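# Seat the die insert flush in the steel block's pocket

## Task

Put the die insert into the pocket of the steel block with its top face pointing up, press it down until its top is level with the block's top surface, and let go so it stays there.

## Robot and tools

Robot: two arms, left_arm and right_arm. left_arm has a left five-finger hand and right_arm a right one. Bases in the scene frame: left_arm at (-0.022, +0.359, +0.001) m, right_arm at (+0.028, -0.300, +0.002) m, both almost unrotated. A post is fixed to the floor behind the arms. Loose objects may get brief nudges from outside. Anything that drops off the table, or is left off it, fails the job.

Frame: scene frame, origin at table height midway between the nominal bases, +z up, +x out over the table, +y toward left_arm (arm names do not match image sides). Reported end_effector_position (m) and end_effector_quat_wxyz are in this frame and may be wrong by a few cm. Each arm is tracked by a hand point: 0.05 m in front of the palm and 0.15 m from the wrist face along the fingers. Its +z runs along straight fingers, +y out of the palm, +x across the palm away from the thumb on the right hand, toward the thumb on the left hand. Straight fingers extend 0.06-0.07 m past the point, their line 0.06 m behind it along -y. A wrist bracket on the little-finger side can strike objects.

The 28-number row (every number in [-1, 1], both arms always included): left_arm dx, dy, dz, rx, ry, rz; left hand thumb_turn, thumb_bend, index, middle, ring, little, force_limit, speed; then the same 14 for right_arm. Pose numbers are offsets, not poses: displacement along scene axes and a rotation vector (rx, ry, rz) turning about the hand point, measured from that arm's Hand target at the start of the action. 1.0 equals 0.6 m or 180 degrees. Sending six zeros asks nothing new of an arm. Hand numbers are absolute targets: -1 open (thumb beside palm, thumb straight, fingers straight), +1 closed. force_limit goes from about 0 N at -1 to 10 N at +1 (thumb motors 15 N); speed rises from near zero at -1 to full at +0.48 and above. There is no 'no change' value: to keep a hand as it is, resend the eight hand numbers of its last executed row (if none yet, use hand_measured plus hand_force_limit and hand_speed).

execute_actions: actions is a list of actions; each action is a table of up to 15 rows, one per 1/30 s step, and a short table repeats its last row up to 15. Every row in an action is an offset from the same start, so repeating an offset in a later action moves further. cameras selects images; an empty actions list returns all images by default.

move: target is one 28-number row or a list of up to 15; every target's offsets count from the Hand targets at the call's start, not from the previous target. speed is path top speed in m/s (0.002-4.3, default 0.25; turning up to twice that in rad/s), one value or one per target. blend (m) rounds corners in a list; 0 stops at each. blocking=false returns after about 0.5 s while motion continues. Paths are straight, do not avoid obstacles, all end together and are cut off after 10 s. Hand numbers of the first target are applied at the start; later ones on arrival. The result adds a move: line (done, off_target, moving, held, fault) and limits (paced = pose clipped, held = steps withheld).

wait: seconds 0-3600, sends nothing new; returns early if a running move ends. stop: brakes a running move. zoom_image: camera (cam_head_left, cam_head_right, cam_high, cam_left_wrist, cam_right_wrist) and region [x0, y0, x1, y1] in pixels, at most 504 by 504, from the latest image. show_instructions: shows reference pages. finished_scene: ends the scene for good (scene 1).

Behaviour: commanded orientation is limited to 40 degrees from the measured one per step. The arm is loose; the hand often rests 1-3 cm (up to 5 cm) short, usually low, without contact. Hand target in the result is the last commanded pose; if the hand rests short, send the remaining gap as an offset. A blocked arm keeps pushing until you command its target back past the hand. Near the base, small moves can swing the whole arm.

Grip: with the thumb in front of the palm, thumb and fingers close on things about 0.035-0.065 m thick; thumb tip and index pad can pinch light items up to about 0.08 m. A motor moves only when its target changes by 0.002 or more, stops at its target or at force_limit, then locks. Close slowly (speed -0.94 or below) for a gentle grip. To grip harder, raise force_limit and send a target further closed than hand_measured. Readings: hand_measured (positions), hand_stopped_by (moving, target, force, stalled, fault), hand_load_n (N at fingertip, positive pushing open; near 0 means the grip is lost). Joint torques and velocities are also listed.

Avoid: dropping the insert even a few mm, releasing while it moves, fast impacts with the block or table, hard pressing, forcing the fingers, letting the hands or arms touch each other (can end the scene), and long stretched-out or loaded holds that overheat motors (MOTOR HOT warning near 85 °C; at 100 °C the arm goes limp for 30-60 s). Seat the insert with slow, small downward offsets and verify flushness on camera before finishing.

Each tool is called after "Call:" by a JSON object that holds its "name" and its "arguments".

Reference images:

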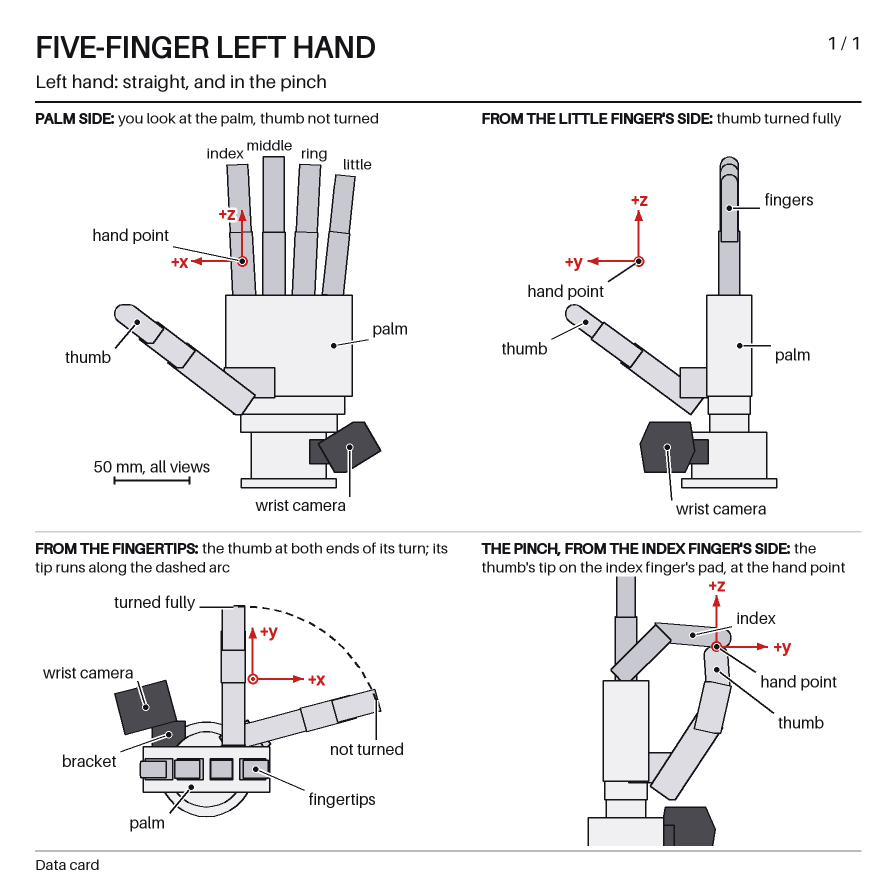

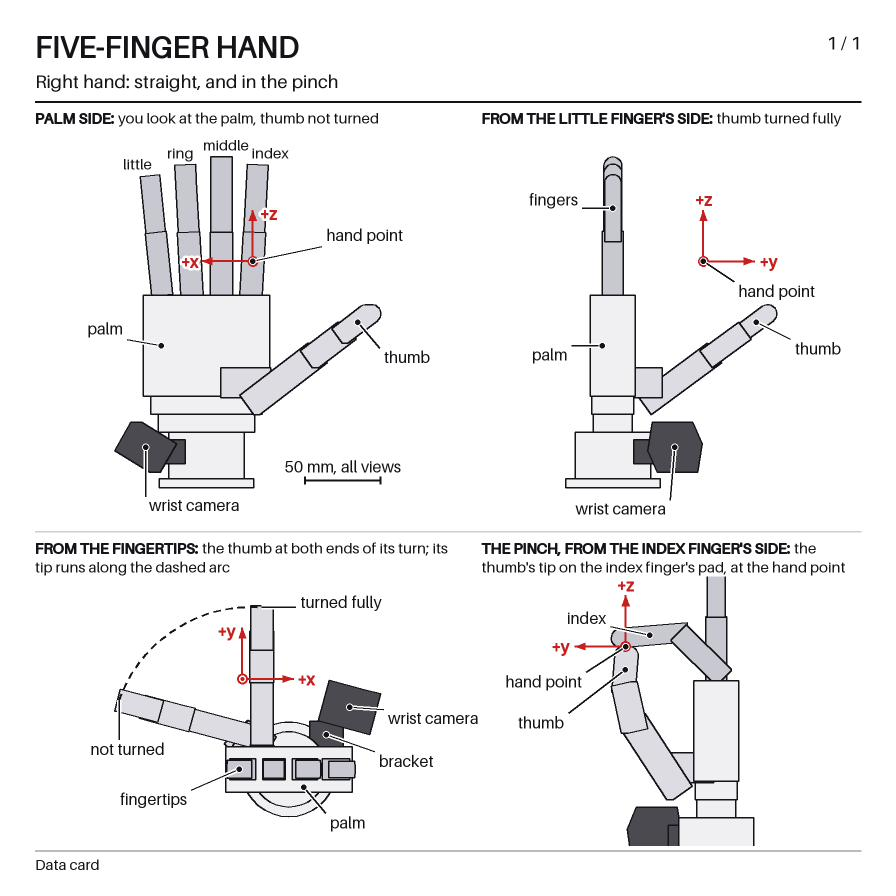

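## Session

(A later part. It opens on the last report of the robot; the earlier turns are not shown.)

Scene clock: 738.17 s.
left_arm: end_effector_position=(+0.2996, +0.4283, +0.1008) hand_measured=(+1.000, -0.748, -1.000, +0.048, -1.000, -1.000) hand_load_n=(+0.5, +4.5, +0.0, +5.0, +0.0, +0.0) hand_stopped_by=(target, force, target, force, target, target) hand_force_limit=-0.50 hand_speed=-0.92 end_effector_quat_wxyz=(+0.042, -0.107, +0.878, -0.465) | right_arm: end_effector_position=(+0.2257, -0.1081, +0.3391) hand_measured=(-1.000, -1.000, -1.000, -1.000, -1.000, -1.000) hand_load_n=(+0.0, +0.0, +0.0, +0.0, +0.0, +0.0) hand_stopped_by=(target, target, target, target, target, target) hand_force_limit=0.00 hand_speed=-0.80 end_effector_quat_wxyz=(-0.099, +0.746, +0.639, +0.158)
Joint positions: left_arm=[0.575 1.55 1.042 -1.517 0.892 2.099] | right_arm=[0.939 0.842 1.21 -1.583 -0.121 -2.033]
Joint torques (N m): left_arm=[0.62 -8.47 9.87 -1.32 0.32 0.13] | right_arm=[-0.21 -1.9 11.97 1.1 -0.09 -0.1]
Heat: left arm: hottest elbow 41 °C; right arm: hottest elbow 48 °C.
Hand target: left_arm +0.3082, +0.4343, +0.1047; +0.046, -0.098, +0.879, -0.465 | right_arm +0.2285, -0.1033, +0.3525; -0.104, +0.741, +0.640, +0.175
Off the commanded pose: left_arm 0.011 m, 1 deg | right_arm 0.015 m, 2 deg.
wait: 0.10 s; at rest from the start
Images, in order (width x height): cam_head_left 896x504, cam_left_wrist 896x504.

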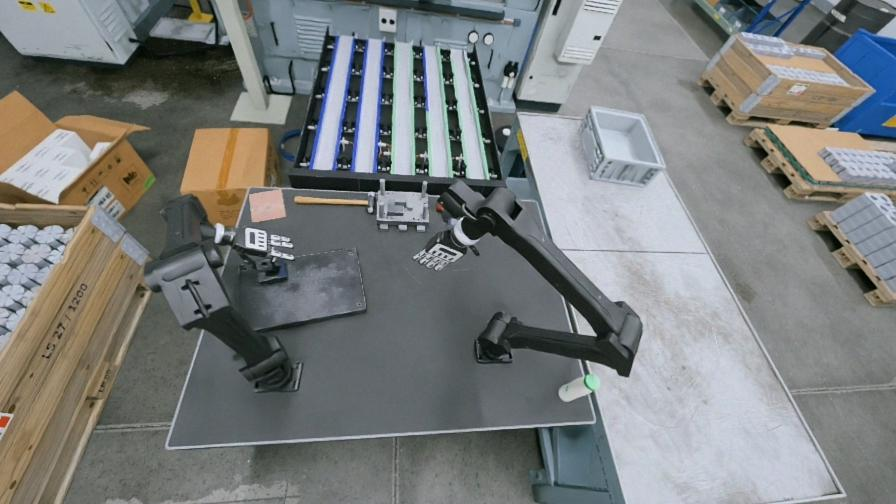

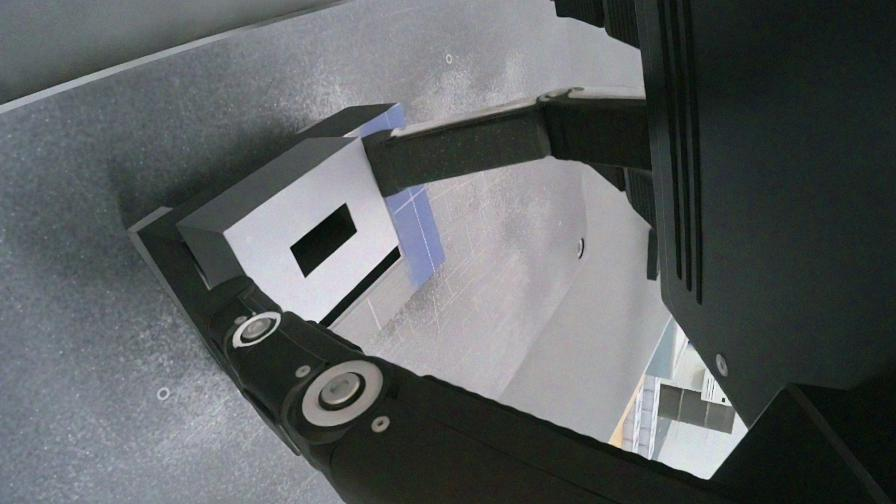

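Call:
{"name": "move", "arguments": {"target": [0,0,0,0,0,0,1,-0.5,-1,0.18,-1,-1,0.4,-0.9,0,0,0,0,0,0,-1,-1,-1,-1,-1,-1,0,-0.8], "cameras": ["cam_left_wrist"]}}

Call:
{"name": "zoom_image", "arguments": {"camera": "cam_left_wrist", "region": [160, 80, 460, 350]}}

Scene clock: 742.20 s.
left_arm: end_effector_position=(+0.2996, +0.4284, +0.1008) hand_measured=(+1.000, -0.738, -1.000, +0.054, -1.000, -1.000) hand_load_n=(+1.0, +11.0, +0.0, +9.5, +0.0, +0.0) hand_stopped_by=(target, force, target, force, target, target) hand_force_limit=0.40 hand_speed=-0.90 end_effector_quat_wxyz=(+0.042, -0.106, +0.878, -0.465) | right_arm: end_effector_position=(+0.2257, -0.1081, +0.3391) hand_measured=(-1.000, -1.000, -1.000, -1.000, -1.000, -1.000) hand_load_n=(+0.0, +0.0, +0.0, +0.0, +0.0, +0.0) hand_stopped_by=(target, target, target, target, target, target) hand_force_limit=0.00 hand_speed=-0.80 end_effector_quat_wxyz=(-0.099, +0.746, +0.639, +0.158)
Joint positions: left_arm=[0.575 1.55 1.042 -1.517 0.892 2.101] | right_arm=[0.939 0.842 1.21 -1.583 -0.121 -2.033]
Joint torques (N m): left_arm=[0.56 -8.53 9.84 -1.33 0.32 0.13] | right_arm=[-0.21 -1.9 11.97 1.13 -0.09 -0.1]
Heat: left arm: hottest elbow 41 °C; right arm: hottest elbow 48 °C.
Hand target: left_arm +0.3082, +0.4343, +0.1047; +0.046, -0.098, +0.879, -0.465 | right_arm +0.2285, -0.1033, +0.3525; -0.104, +0.741, +0.640, +0.175
Off the commanded pose: left_arm 0.011 m, 1 deg | right_arm 0.015 m, 2 deg.
joint sent to its limit (left arm) — joint 6 (wrist roll), upper limit. The joint targets still meet the commanded pose.
move: done

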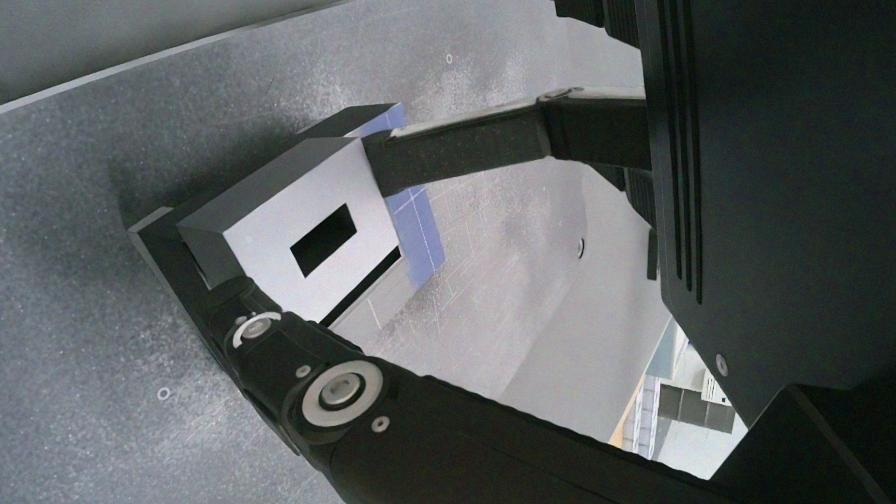

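Scaled by 1.680 from the camera's image (finer frame: 1280x720).

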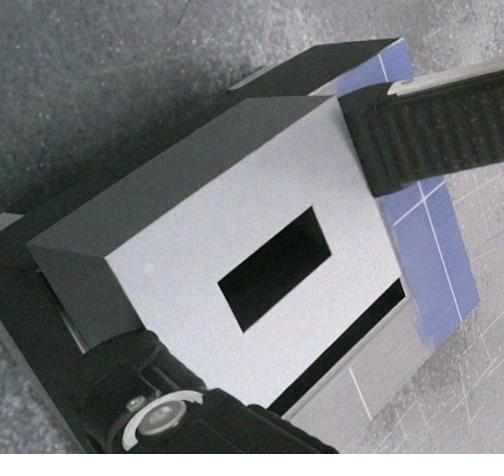

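Call:
{"name": "move", "arguments": {"target": [0.005,0,0.0167,0,0,0,1,-0.5,-1,0.18,-1,-1,0.4,-0.9,0,0,0,0,0,0,-1,-1,-1,-1,-1,-1,0,-0.8], "speed": 0.03, "cameras": ["cam_left_wrist"]}}

Call:
{"name": "zoom_image", "arguments": {"camera": "cam_left_wrist", "region": [160, 80, 460, 350]}}

Scene clock: 743.53 s.
left_arm: end_effector_position=(+0.3006, +0.4293, +0.1057) hand_measured=(+1.000, -0.738, -1.000, +0.054, -1.000, -1.000) hand_load_n=(+1.0, +11.0, +0.0, +8.5, -0.5, +0.0) hand_stopped_by=(target, force, target, force, target, target) hand_force_limit=0.40 hand_speed=-0.90 end_effector_quat_wxyz=(+0.041, -0.104, +0.878, -0.466) | right_arm: end_effector_position=(+0.2257, -0.1081, +0.3391) hand_measured=(-1.000, -1.000, -1.000, -1.000, -1.000, -1.000) hand_load_n=(+0.0, +0.0, +0.0, +0.0, +0.0, +0.0) hand_stopped_by=(target, target, target, target, target, target) hand_force_limit=0.00 hand_speed=-0.80 end_effector_quat_wxyz=(-0.099, +0.746, +0.639, +0.158)
Joint positions: left_arm=[0.575 1.55 1.056 -1.538 0.891 2.108] | right_arm=[0.939 0.842 1.21 -1.583 -0.121 -2.033]
Joint torques (N m): left_arm=[0.32 -9.11 10.52 -1.51 0.45 0.1] | right_arm=[-0.15 -1.9 11.99 1.13 -0.09 -0.1]
Heat: left arm: hottest elbow 41 °C; right arm: hottest elbow 48 °C.
Hand target: left_arm +0.3112, +0.4344, +0.1148; +0.046, -0.098, +0.879, -0.465 | right_arm +0.2285, -0.1033, +0.3525; -0.104, +0.741, +0.640, +0.175
Off the commanded pose: left_arm 0.015 m, 1 deg | right_arm 0.015 m, 2 deg.
joint sent to its limit (left arm) — joint 6 (wrist roll), upper limit. The joint targets still meet the commanded pose.
move: off_target (left_arm)

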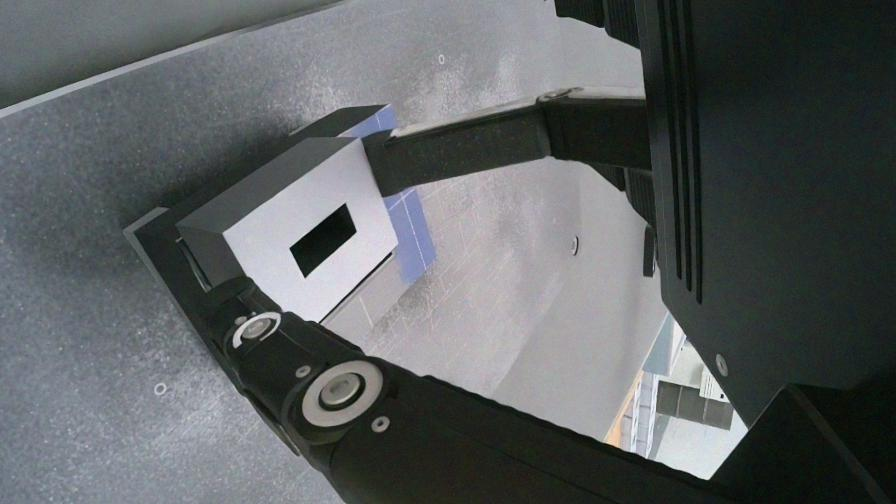

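Scaled by 1.680 from the camera's image (finer frame: 1280x720).

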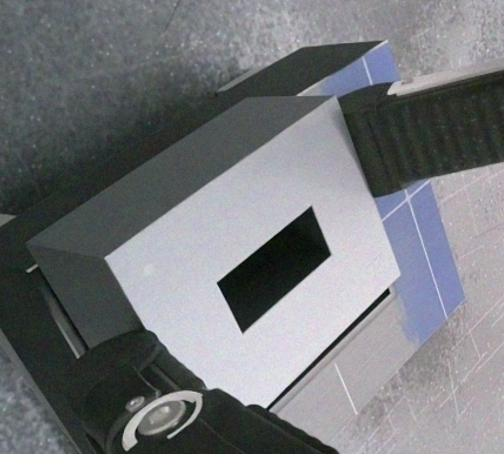

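Call:
{"name": "move", "arguments": {"target": [-0.0167,-0.0333,0,0,0,0,1,-0.5,-1,0.18,-1,-1,0.4,-0.9,0,0,0,0,0,0,-1,-1,-1,-1,-1,-1,0,-0.8], "speed": 0.03, "cameras": ["cam_left_wrist"]}}

Call:
{"name": "zoom_image", "arguments": {"camera": "cam_left_wrist", "region": [160, 80, 460, 350]}}

Scene clock: 745.73 s.
left_arm: end_effector_position=(+0.2998, +0.4175, +0.1082) hand_measured=(+1.000, -0.738, -1.000, +0.054, -1.000, -1.000) hand_load_n=(+1.0, +11.0, +0.0, +9.0, +0.0, +0.0) hand_stopped_by=(target, force, target, force, target, target) hand_force_limit=0.40 hand_speed=-0.90 end_effector_quat_wxyz=(+0.043, -0.093, +0.879, -0.465) | right_arm: end_effector_position=(+0.2257, -0.1081, +0.3391) hand_measured=(-1.000, -1.000, -1.000, -1.000, -1.000, -1.000) hand_load_n=(+0.0, +0.0, +0.0, +0.0, +0.0, +0.0) hand_stopped_by=(target, target, target, target, target, target) hand_force_limit=0.00 hand_speed=-0.80 end_effector_quat_wxyz=(-0.099, +0.746, +0.639, +0.158)
Joint positions: left_arm=[0.548 1.525 1.037 -1.523 0.898 2.098] | right_arm=[0.939 0.842 1.21 -1.583 -0.121 -2.033]
Joint torques (N m): left_arm=[0.03 -10.7 7.35 -0.42 0.68 -0.23] | right_arm=[-0.21 -1.9 11.99 1.13 -0.09 -0.11]
Heat: left arm: hottest elbow 41 °C; right arm: hottest elbow 48 °C.
Hand target: left_arm +0.3012, +0.4143, +0.1147; +0.046, -0.098, +0.879, -0.465 | right_arm +0.2285, -0.1033, +0.3525; -0.104, +0.741, +0.640, +0.175
Off the commanded pose: left_arm 0.007 m, 1 deg | right_arm 0.015 m, 2 deg.
move: done

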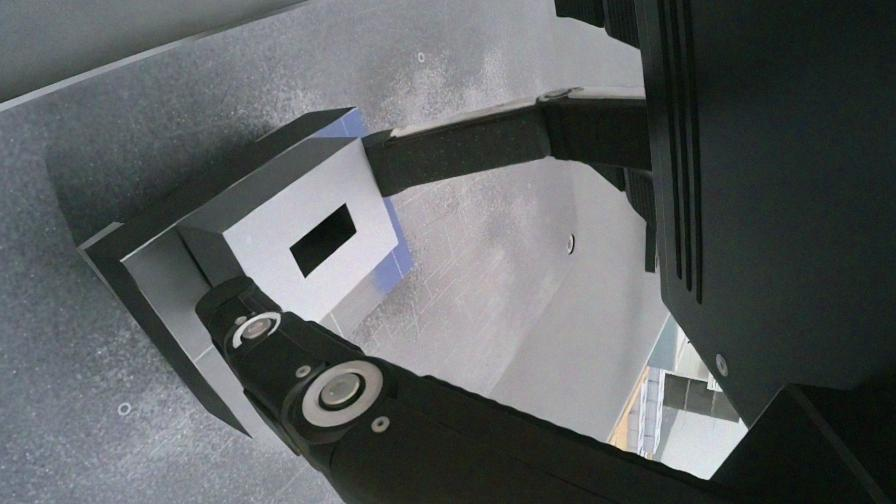

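Scaled by 1.680 from the camera's image (finer frame: 1280x720).

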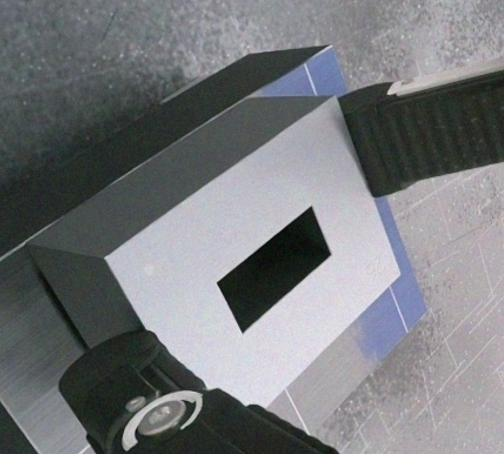

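Call:
{"name": "move", "arguments": {"target": [-0.021,-0.0225,0,0,0,0,1,-0.5,-1,0.18,-1,-1,0.4,-0.9,0,0,0,0,0,0,-1,-1,-1,-1,-1,-1,0,-0.8], "speed": 0.03, "cameras": ["cam_left_wrist","cam_head_left"]}}

Call:
{"name": "zoom_image", "arguments": {"camera": "cam_left_wrist", "region": [160, 80, 460, 350]}}

Call:
{"name": "zoom_image", "arguments": {"camera": "cam_head_left", "region": [240, 230, 320, 300]}}

Scene clock: 747.57 s.
left_arm: end_effector_position=(+0.2867, +0.4042, +0.1084) hand_measured=(+1.000, -0.738, -1.000, +0.054, -1.000, -1.000) hand_load_n=(+1.5, +11.5, -0.5, +8.5, +0.0, +0.0) hand_stopped_by=(target, force, target, force, target, target) hand_force_limit=0.40 hand_speed=-0.90 end_effector_quat_wxyz=(+0.042, -0.094, +0.880, -0.465) | right_arm: end_effector_position=(+0.2257, -0.1081, +0.3391) hand_measured=(-1.000, -1.000, -1.000, -1.000, -1.000, -1.000) hand_load_n=(+0.0, +0.0, +0.0, -0.5, +0.0, +0.0) hand_stopped_by=(target, target, target, target, target, target) hand_force_limit=0.00 hand_speed=-0.80 end_effector_quat_wxyz=(-0.099, +0.746, +0.639, +0.158)
Joint positions: left_arm=[0.533 1.477 0.986 -1.503 0.903 2.075] | right_arm=[0.939 0.842 1.21 -1.583 -0.121 -2.033]
Joint torques (N m): left_arm=[-0.03 -9.99 7.43 -0.4 0.7 -0.24] | right_arm=[-0.15 -1.85 11.99 1.11 -0.09 -0.1]
Heat: left arm: hottest elbow 41 °C; right arm: hottest elbow 48 °C.
Hand target: left_arm +0.2886, +0.4009, +0.1147; +0.046, -0.098, +0.879, -0.465 | right_arm +0.2285, -0.1033, +0.3525; -0.104, +0.741, +0.640, +0.175
Off the commanded pose: left_arm 0.007 m, 1 deg | right_arm 0.015 m, 2 deg.
move: done
Images, in order (width x height): cam_head_left 896x504, cam_left_wrist 896x504.

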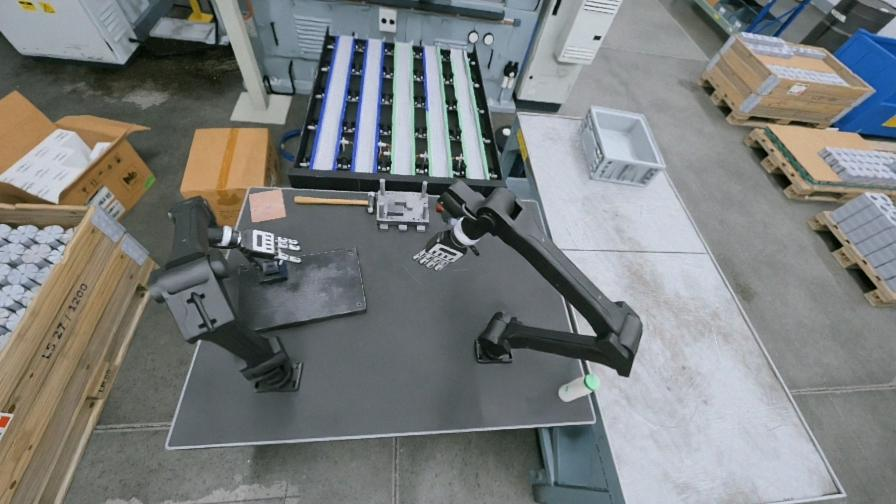

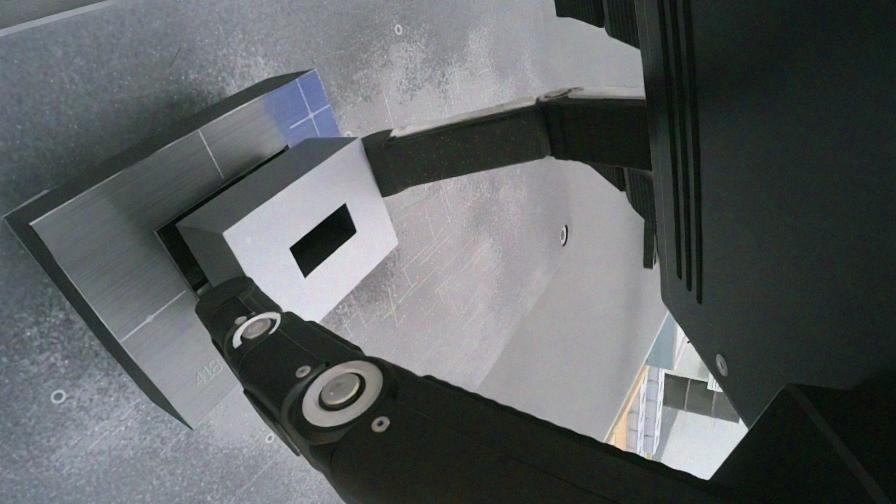

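Scaled by 1.680 from the camera's image (finer frame: 1280x720).

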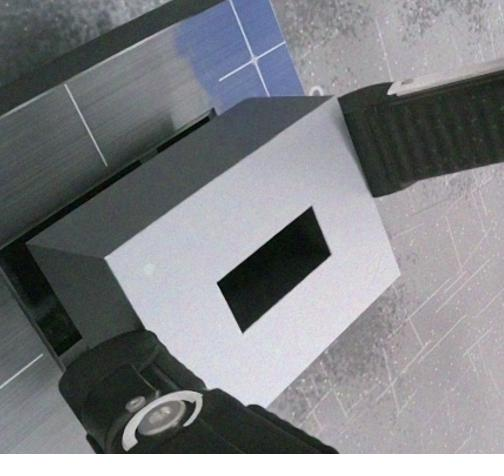

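Scaled by 6.300 from the camera's image (finer frame: 1280x720).

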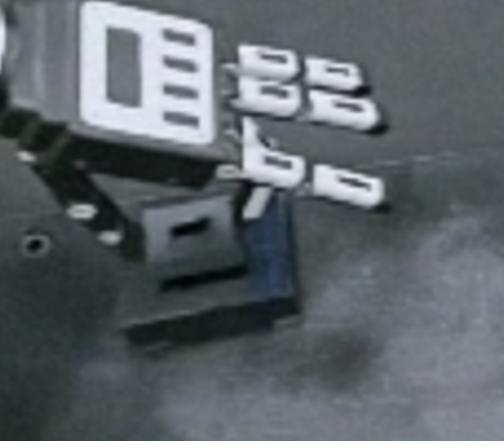

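Call:
{"name": "move", "arguments": {"target": [0,0,-0.014,0,0,0,1,-0.5,-1,0.18,-1,-1,0.4,-0.9,0,0,0,0,0,0,-1,-1,-1,-1,-1,-1,0,-0.8], "speed": 0.02, "cameras": ["cam_left_wrist"]}}

Call:
{"name": "zoom_image", "arguments": {"camera": "cam_left_wrist", "region": [120, 110, 320, 290]}}

Scene clock: 751.87 s.
left_arm: end_effector_position=(+0.2873, +0.4042, +0.1031) hand_measured=(+1.000, -0.738, -1.000, +0.054, -1.000, -1.000) hand_load_n=(+1.5, +11.0, +0.0, +9.0, +0.0, +0.0) hand_stopped_by=(target, force, target, force, target, target) hand_force_limit=0.40 hand_speed=-0.90 end_effector_quat_wxyz=(+0.047, -0.092, +0.880, -0.463) | right_arm: end_effector_position=(+0.2257, -0.1081, +0.3391) hand_measured=(-1.000, -1.000, -1.000, -1.000, -1.000, -1.000) hand_load_n=(+0.0, +0.0, +0.0, +0.0, +0.0, +0.0) hand_stopped_by=(target, target, target, target, target, target) hand_force_limit=0.00 hand_speed=-0.80 end_effector_quat_wxyz=(-0.099, +0.746, +0.639, +0.158)
Joint positions: left_arm=[0.533 1.477 0.974 -1.478 0.904 2.075] | right_arm=[0.939 0.842 1.21 -1.583 -0.121 -2.033]
Joint torques (N m): left_arm=[-0.15 -9.05 7.35 -0.39 0.68 -0.24] | right_arm=[-0.15 -1.9 11.99 1.13 -0.1 -0.1]
Heat: left arm: hottest elbow 41 °C; right arm: hottest elbow 48 °C.
Hand target: left_arm +0.2885, +0.4008, +0.1063; +0.046, -0.098, +0.879, -0.465 | right_arm +0.2285, -0.1033, +0.3525; -0.104, +0.741, +0.640, +0.175
Off the commanded pose: left_arm 0.005 m, 1 deg | right_arm 0.015 m, 2 deg.
move: done

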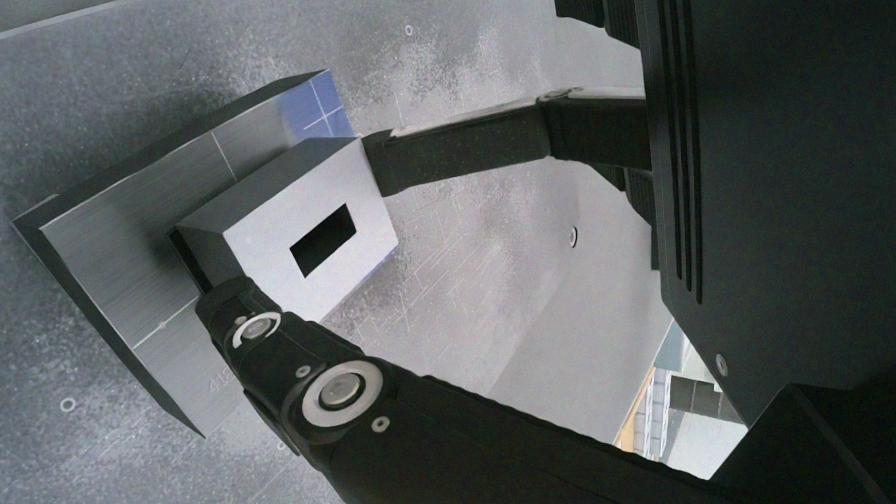

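Scaled by 2.520 from the camera's image (finer frame: 1280x720).

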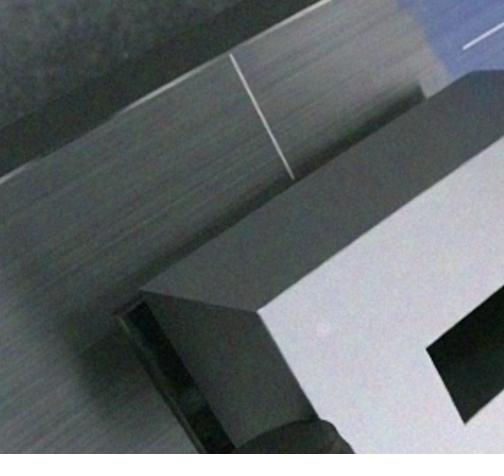

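Call:
{"name": "move", "arguments": {"target": [-0.004,0.0155,0,0,0,0,1,-0.5,-1,0.18,-1,-1,0.4,-0.9,0,0,0,0,0,0,-1,-1,-1,-1,-1,-1,0,-0.8], "speed": 0.02, "cameras": ["cam_left_wrist"]}}

Call:
{"name": "zoom_image", "arguments": {"camera": "cam_left_wrist", "region": [120, 110, 320, 290]}}

Scene clock: 754.77 s.
left_arm: end_effector_position=(+0.2852, +0.4081, +0.1031) hand_measured=(+1.000, -0.738, -1.000, +0.054, -1.000, -1.000) hand_load_n=(+1.5, +11.5, +0.0, +9.0, +0.0, +0.0) hand_stopped_by=(target, force, target, force, target, target) hand_force_limit=0.40 hand_speed=-0.90 end_effector_quat_wxyz=(+0.047, -0.098, +0.880, -0.462) | right_arm: end_effector_position=(+0.2257, -0.1081, +0.3391) hand_measured=(-1.000, -1.000, -1.000, -1.000, -1.000, -1.000) hand_load_n=(+0.0, +0.0, +0.0, -0.5, +0.0, +0.0) hand_stopped_by=(target, target, target, target, target, target) hand_force_limit=0.00 hand_speed=-0.80 end_effector_quat_wxyz=(-0.099, +0.746, +0.639, +0.158)
Joint positions: left_arm=[0.546 1.477 0.974 -1.483 0.9 2.075] | right_arm=[0.939 0.842 1.21 -1.583 -0.121 -2.033]
Joint torques (N m): left_arm=[1.08 -8.12 8.23 -1.42 0.45 0.1] | right_arm=[-0.21 -1.96 11.99 1.13 -0.09 -0.1]
Heat: left arm: hottest elbow 40 °C; right arm: hottest elbow 48 °C.
Hand target: left_arm +0.2861, +0.4100, +0.1063; +0.046, -0.098, +0.879, -0.465 | right_arm +0.2285, -0.1033, +0.3525; -0.104, +0.741, +0.640, +0.175
Off the commanded pose: left_arm 0.004 m, 0 deg | right_arm 0.015 m, 2 deg.
move: done

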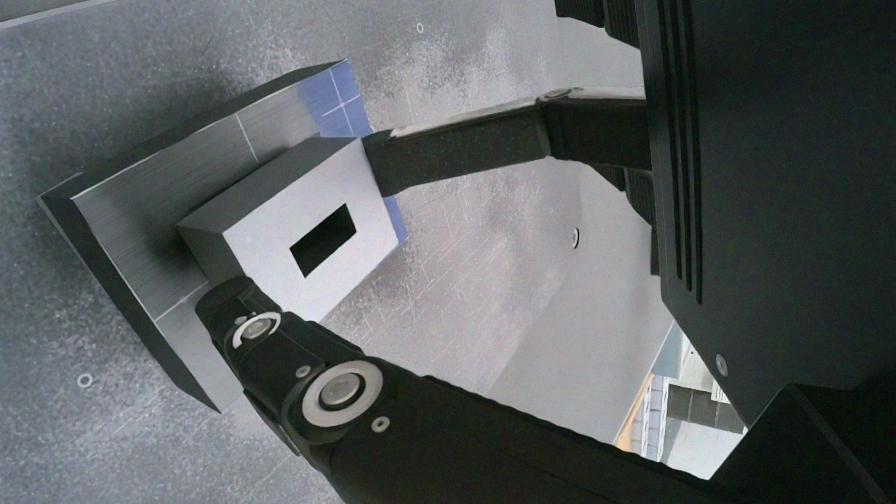

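Scaled by 2.520 from the camera's image (finer frame: 1280x720).

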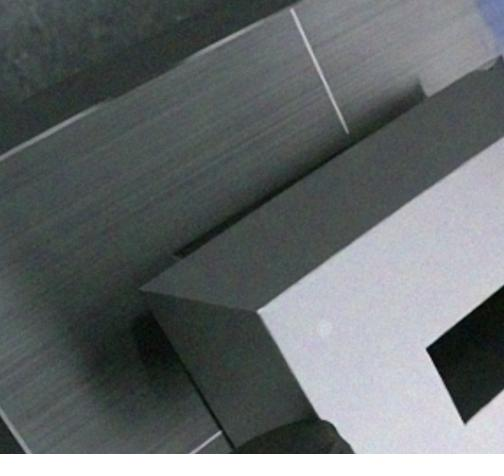

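Call:
{"name": "move", "arguments": {"target": [-0.001,-0.013,0,0,0,0,1,-0.5,-1,0.18,-1,-1,0.4,-0.9,0,0,0,0,0,0,-1,-1,-1,-1,-1,-1,0,-0.8], "speed": 0.02, "cameras": ["cam_left_wrist"]}}

Call:
{"name": "zoom_image", "arguments": {"camera": "cam_left_wrist", "region": [120, 110, 320, 290]}}

Scene clock: 756.90 s.
left_arm: end_effector_position=(+0.2842, +0.4061, +0.1022) hand_measured=(+1.000, -0.738, -1.000, +0.054, -1.000, -1.000) hand_load_n=(+1.0, +11.0, +0.0, +9.0, +0.0, +0.0) hand_stopped_by=(target, force, target, force, target, target) hand_force_limit=0.40 hand_speed=-0.90 end_effector_quat_wxyz=(+0.045, -0.095, +0.880, -0.463) | right_arm: end_effector_position=(+0.2257, -0.1081, +0.3391) hand_measured=(-1.000, -1.000, -1.000, -1.000, -1.000, -1.000) hand_load_n=(+0.5, +0.0, +0.0, +0.0, +0.0, +0.5) hand_stopped_by=(target, target, target, target, target, target) hand_force_limit=0.00 hand_speed=-0.80 end_effector_quat_wxyz=(-0.099, +0.746, +0.639, +0.158)
Joint positions: left_arm=[0.541 1.477 0.97 -1.483 0.9 2.078] | right_arm=[0.939 0.842 1.21 -1.583 -0.121 -2.033]
Joint torques (N m): left_arm=[-0.21 -9.23 7.31 -0.58 0.7 -0.16] | right_arm=[-0.21 -1.9 11.99 1.13 -0.09 -0.1]
Heat: left arm: hottest elbow 40 °C; right arm: hottest elbow 48 °C.
Hand target: left_arm +0.2856, +0.4024, +0.1063; +0.046, -0.098, +0.879, -0.465 | right_arm +0.2285, -0.1033, +0.3525; -0.104, +0.741, +0.640, +0.175
Off the commanded pose: left_arm 0.006 m, 0 deg | right_arm 0.015 m, 2 deg.
move: done

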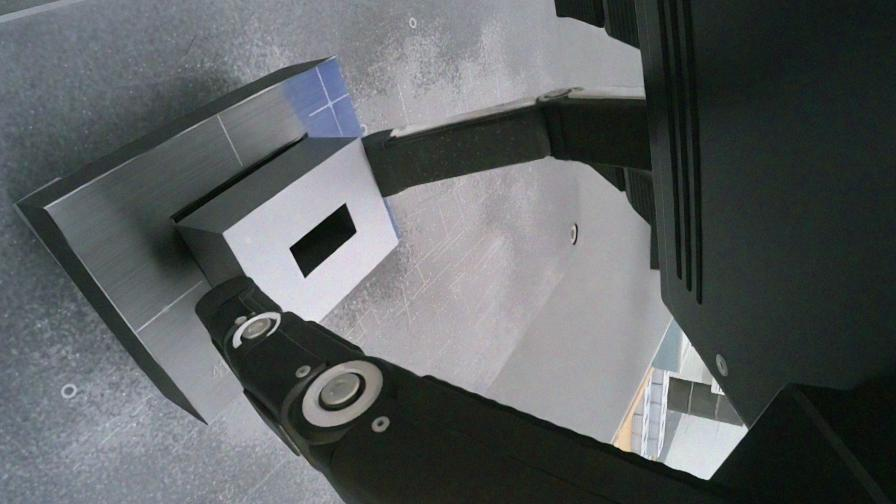

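Scaled by 2.520 from the camera's image (finer frame: 1280x720).

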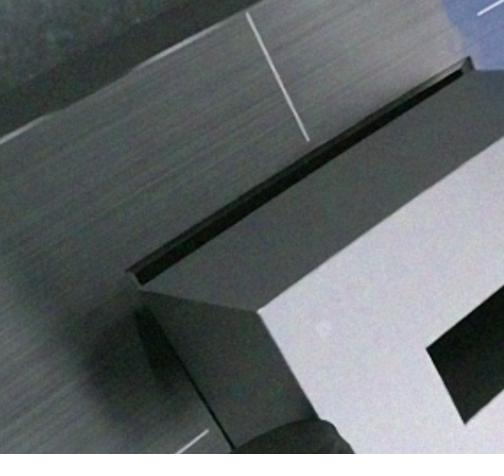

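Call:
{"name": "zoom_image", "arguments": {"camera": "cam_left_wrist", "region": [260, 110, 360, 170]}}

Call:
{"name": "zoom_image", "arguments": {"camera": "cam_left_wrist", "region": [150, 190, 250, 300]}}

Call:
{"name": "zoom_image", "arguments": {"camera": "cam_left_wrist", "region": [330, 180, 450, 300]}}

Scaled by 5.040 from the camera's image (finer frame: 1280x720).

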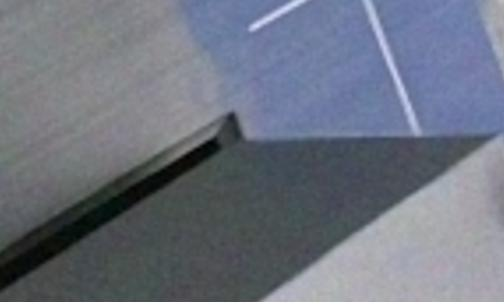

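Scaled by 4.582 from the camera's image (finer frame: 1280x720).

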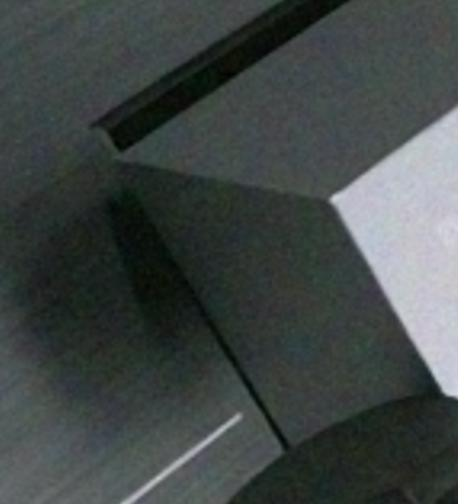

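Scaled by 4.200 from the camera's image (finer frame: 1280x720).

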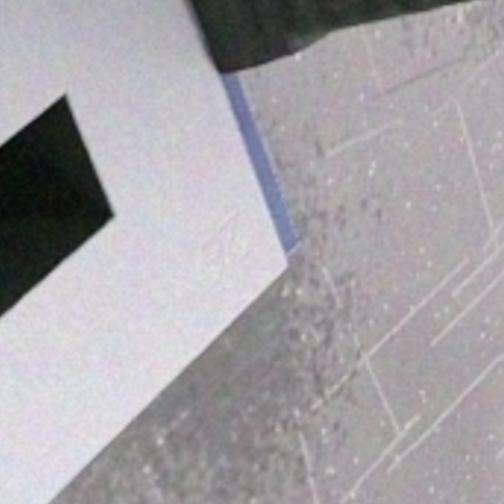

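Call:
{"name": "move", "arguments": {"target": [0,-0.0017,-0.0083,0,0,0,1,-0.5,-1,0.18,-1,-1,0.4,-0.9,0,0,0,0,0,0,-1,-1,-1,-1,-1,-1,0,-0.8], "speed": 0.02, "cameras": ["cam_left_wrist"]}}

Call:
{"name": "zoom_image", "arguments": {"camera": "cam_left_wrist", "region": [140, 110, 340, 310]}}

Scene clock: 760.93 s.
left_arm: end_effector_position=(+0.2846, +0.4047, +0.0992) hand_measured=(+1.000, -0.738, -1.000, +0.054, -1.000, -1.000) hand_load_n=(+1.0, +11.0, +0.0, +9.0, -0.5, +0.0) hand_stopped_by=(target, force, target, force, target, target) hand_force_limit=0.40 hand_speed=-0.90 end_effector_quat_wxyz=(+0.048, -0.093, +0.880, -0.463) | right_arm: end_effector_position=(+0.2257, -0.1081, +0.3391) hand_measured=(-1.000, -1.000, -1.000, -1.000, -1.000, -1.000) hand_load_n=(+0.0, +0.0, +0.5, +0.0, +0.0, +0.0) hand_stopped_by=(target, target, target, target, target, target) hand_force_limit=0.00 hand_speed=-0.80 end_effector_quat_wxyz=(-0.099, +0.746, +0.639, +0.158)
Joint positions: left_arm=[0.539 1.477 0.962 -1.469 0.903 2.078] | right_arm=[0.939 0.842 1.21 -1.583 -0.121 -2.033]
Joint torques (N m): left_arm=[-0.15 -8.94 7.2 -0.38 0.66 -0.2] | right_arm=[-0.21 -1.9 11.96 1.13 -0.09 -0.1]
Heat: left arm: hottest elbow 40 °C; right arm: hottest elbow 48 °C.
Hand target: left_arm +0.2856, +0.4013, +0.1013; +0.046, -0.098, +0.879, -0.465 | right_arm +0.2285, -0.1033, +0.3525; -0.104, +0.741, +0.640, +0.175
Off the commanded pose: left_arm 0.004 m, 1 deg | right_arm 0.015 m, 2 deg.
move: done

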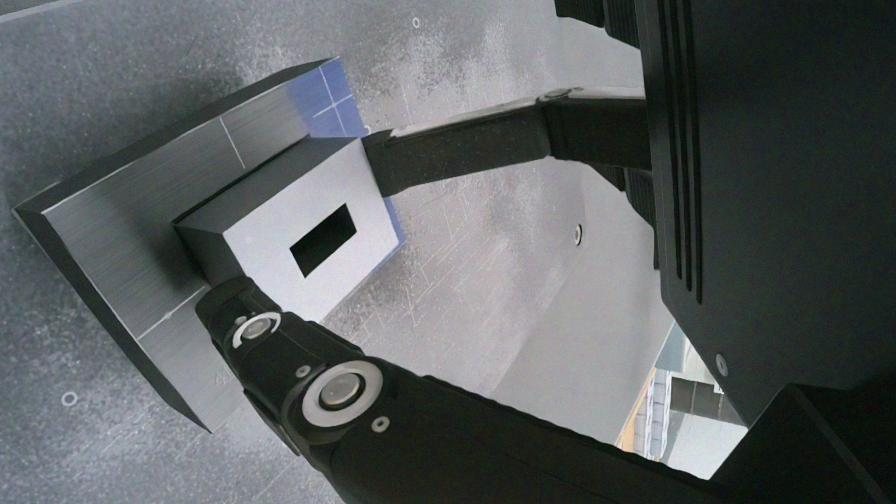

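Scaled by 2.520 from the camera's image (finer frame: 1280x720).

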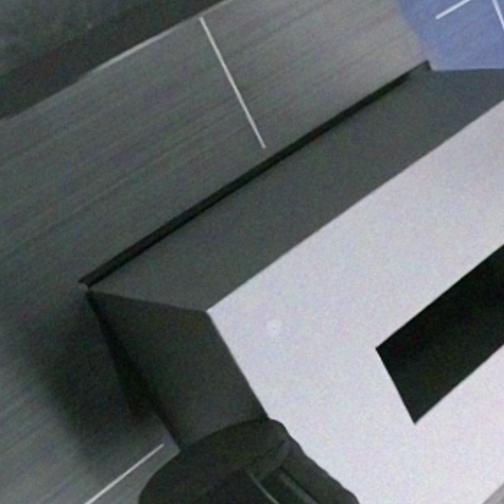

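Call:
{"name": "zoom_image", "arguments": {"camera": "cam_left_wrist", "region": [150, 190, 250, 290]}}

Call:
{"name": "zoom_image", "arguments": {"camera": "cam_left_wrist", "region": [260, 110, 340, 170]}}

Call:
{"name": "zoom_image", "arguments": {"camera": "cam_left_wrist", "region": [310, 210, 430, 330]}}

Scaled by 5.040 from the camera's image (finer frame: 1280x720).

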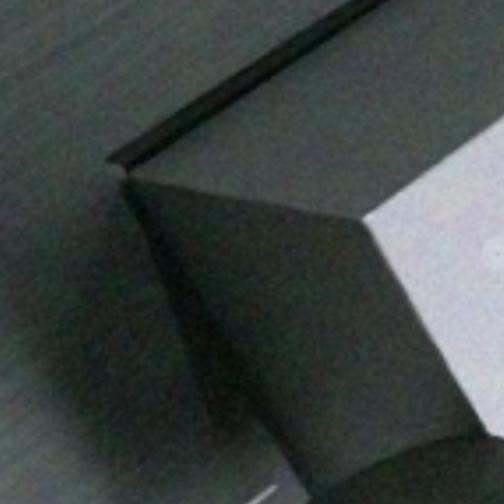

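Scaled by 6.300 from the camera's image (finer frame: 1280x720).

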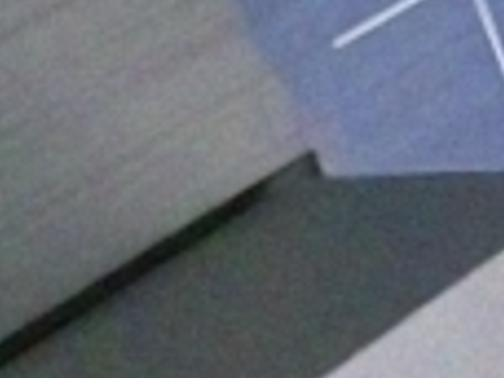

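Scaled by 4.200 from the camera's image (finer frame: 1280x720).

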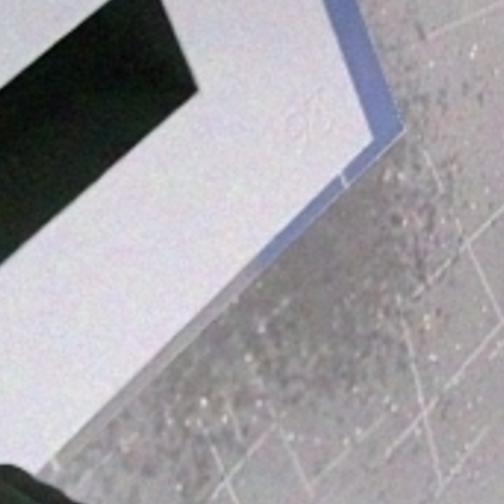

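Call:
{"name": "move", "arguments": {"target": [0,-0.001,-0.0083,0,0,0,1,-0.5,-1,0.18,-1,-1,0.4,-0.9,0,0,0,0,0,0,-1,-1,-1,-1,-1,-1,0,-0.8], "speed": 0.02, "cameras": ["cam_left_wrist"]}}

Call:
{"name": "zoom_image", "arguments": {"camera": "cam_left_wrist", "region": [150, 190, 250, 290]}}

Call:
{"name": "zoom_image", "arguments": {"camera": "cam_left_wrist", "region": [260, 110, 340, 170]}}

Scene clock: 765.90 s.
left_arm: end_effector_position=(+0.2847, +0.4038, +0.0983) hand_measured=(+1.000, -0.738, -1.000, +0.054, -1.000, -1.000) hand_load_n=(+0.0, +11.0, +0.0, +8.5, +0.0, +0.0) hand_stopped_by=(target, force, target, force, target, target) hand_force_limit=0.40 hand_speed=-0.90 end_effector_quat_wxyz=(+0.047, -0.097, +0.880, -0.463) | right_arm: end_effector_position=(+0.2257, -0.1081, +0.3391) hand_measured=(-1.000, -1.000, -1.000, -1.000, -1.000, -1.000) hand_load_n=(+0.0, +0.0, +0.0, +0.0, +0.0, +0.0) hand_stopped_by=(target, target, target, target, target, target) hand_force_limit=0.00 hand_speed=-0.80 end_effector_quat_wxyz=(-0.099, +0.746, +0.639, +0.158)
Joint positions: left_arm=[0.537 1.477 0.958 -1.462 0.906 2.067] | right_arm=[0.939 0.842 1.21 -1.583 -0.121 -2.033]
Joint torques (N m): left_arm=[-0.21 -8.35 6.78 -0.05 0.54 -0.16] | right_arm=[-0.21 -1.96 11.99 1.13 -0.09 -0.1]
Heat: left arm: hottest elbow 40 °C; right arm: hottest elbow 48 °C.
Hand target: left_arm +0.2855, +0.4006, +0.0963; +0.046, -0.098, +0.879, -0.465 | right_arm +0.2285, -0.1033, +0.3525; -0.104, +0.741, +0.640, +0.175
Off the commanded pose: left_arm 0.004 m, 0 deg | right_arm 0.015 m, 2 deg.
move: done

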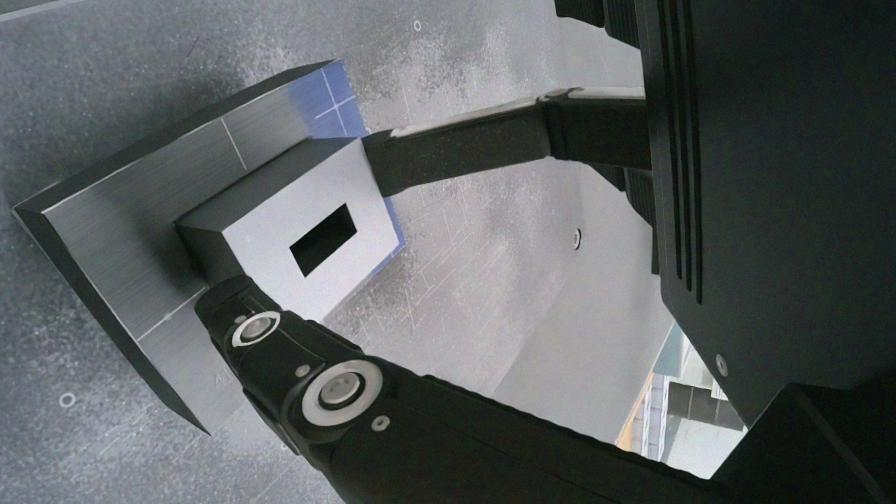

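Scaled by 5.040 from the camera's image (finer frame: 1280x720).

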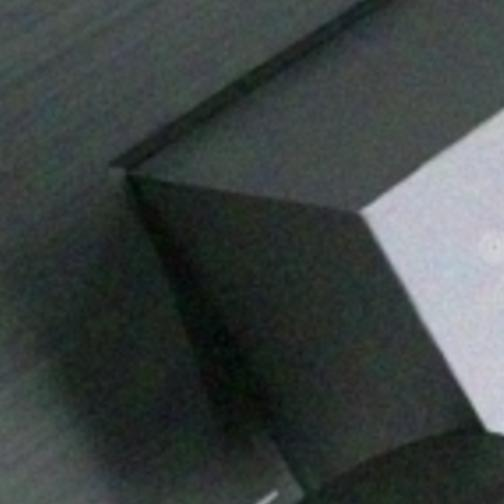

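Scaled by 6.300 from the camera's image (finer frame: 1280x720).

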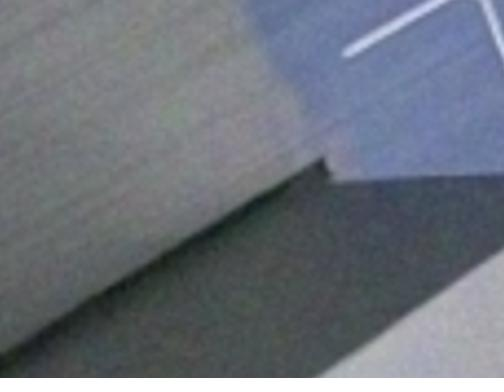

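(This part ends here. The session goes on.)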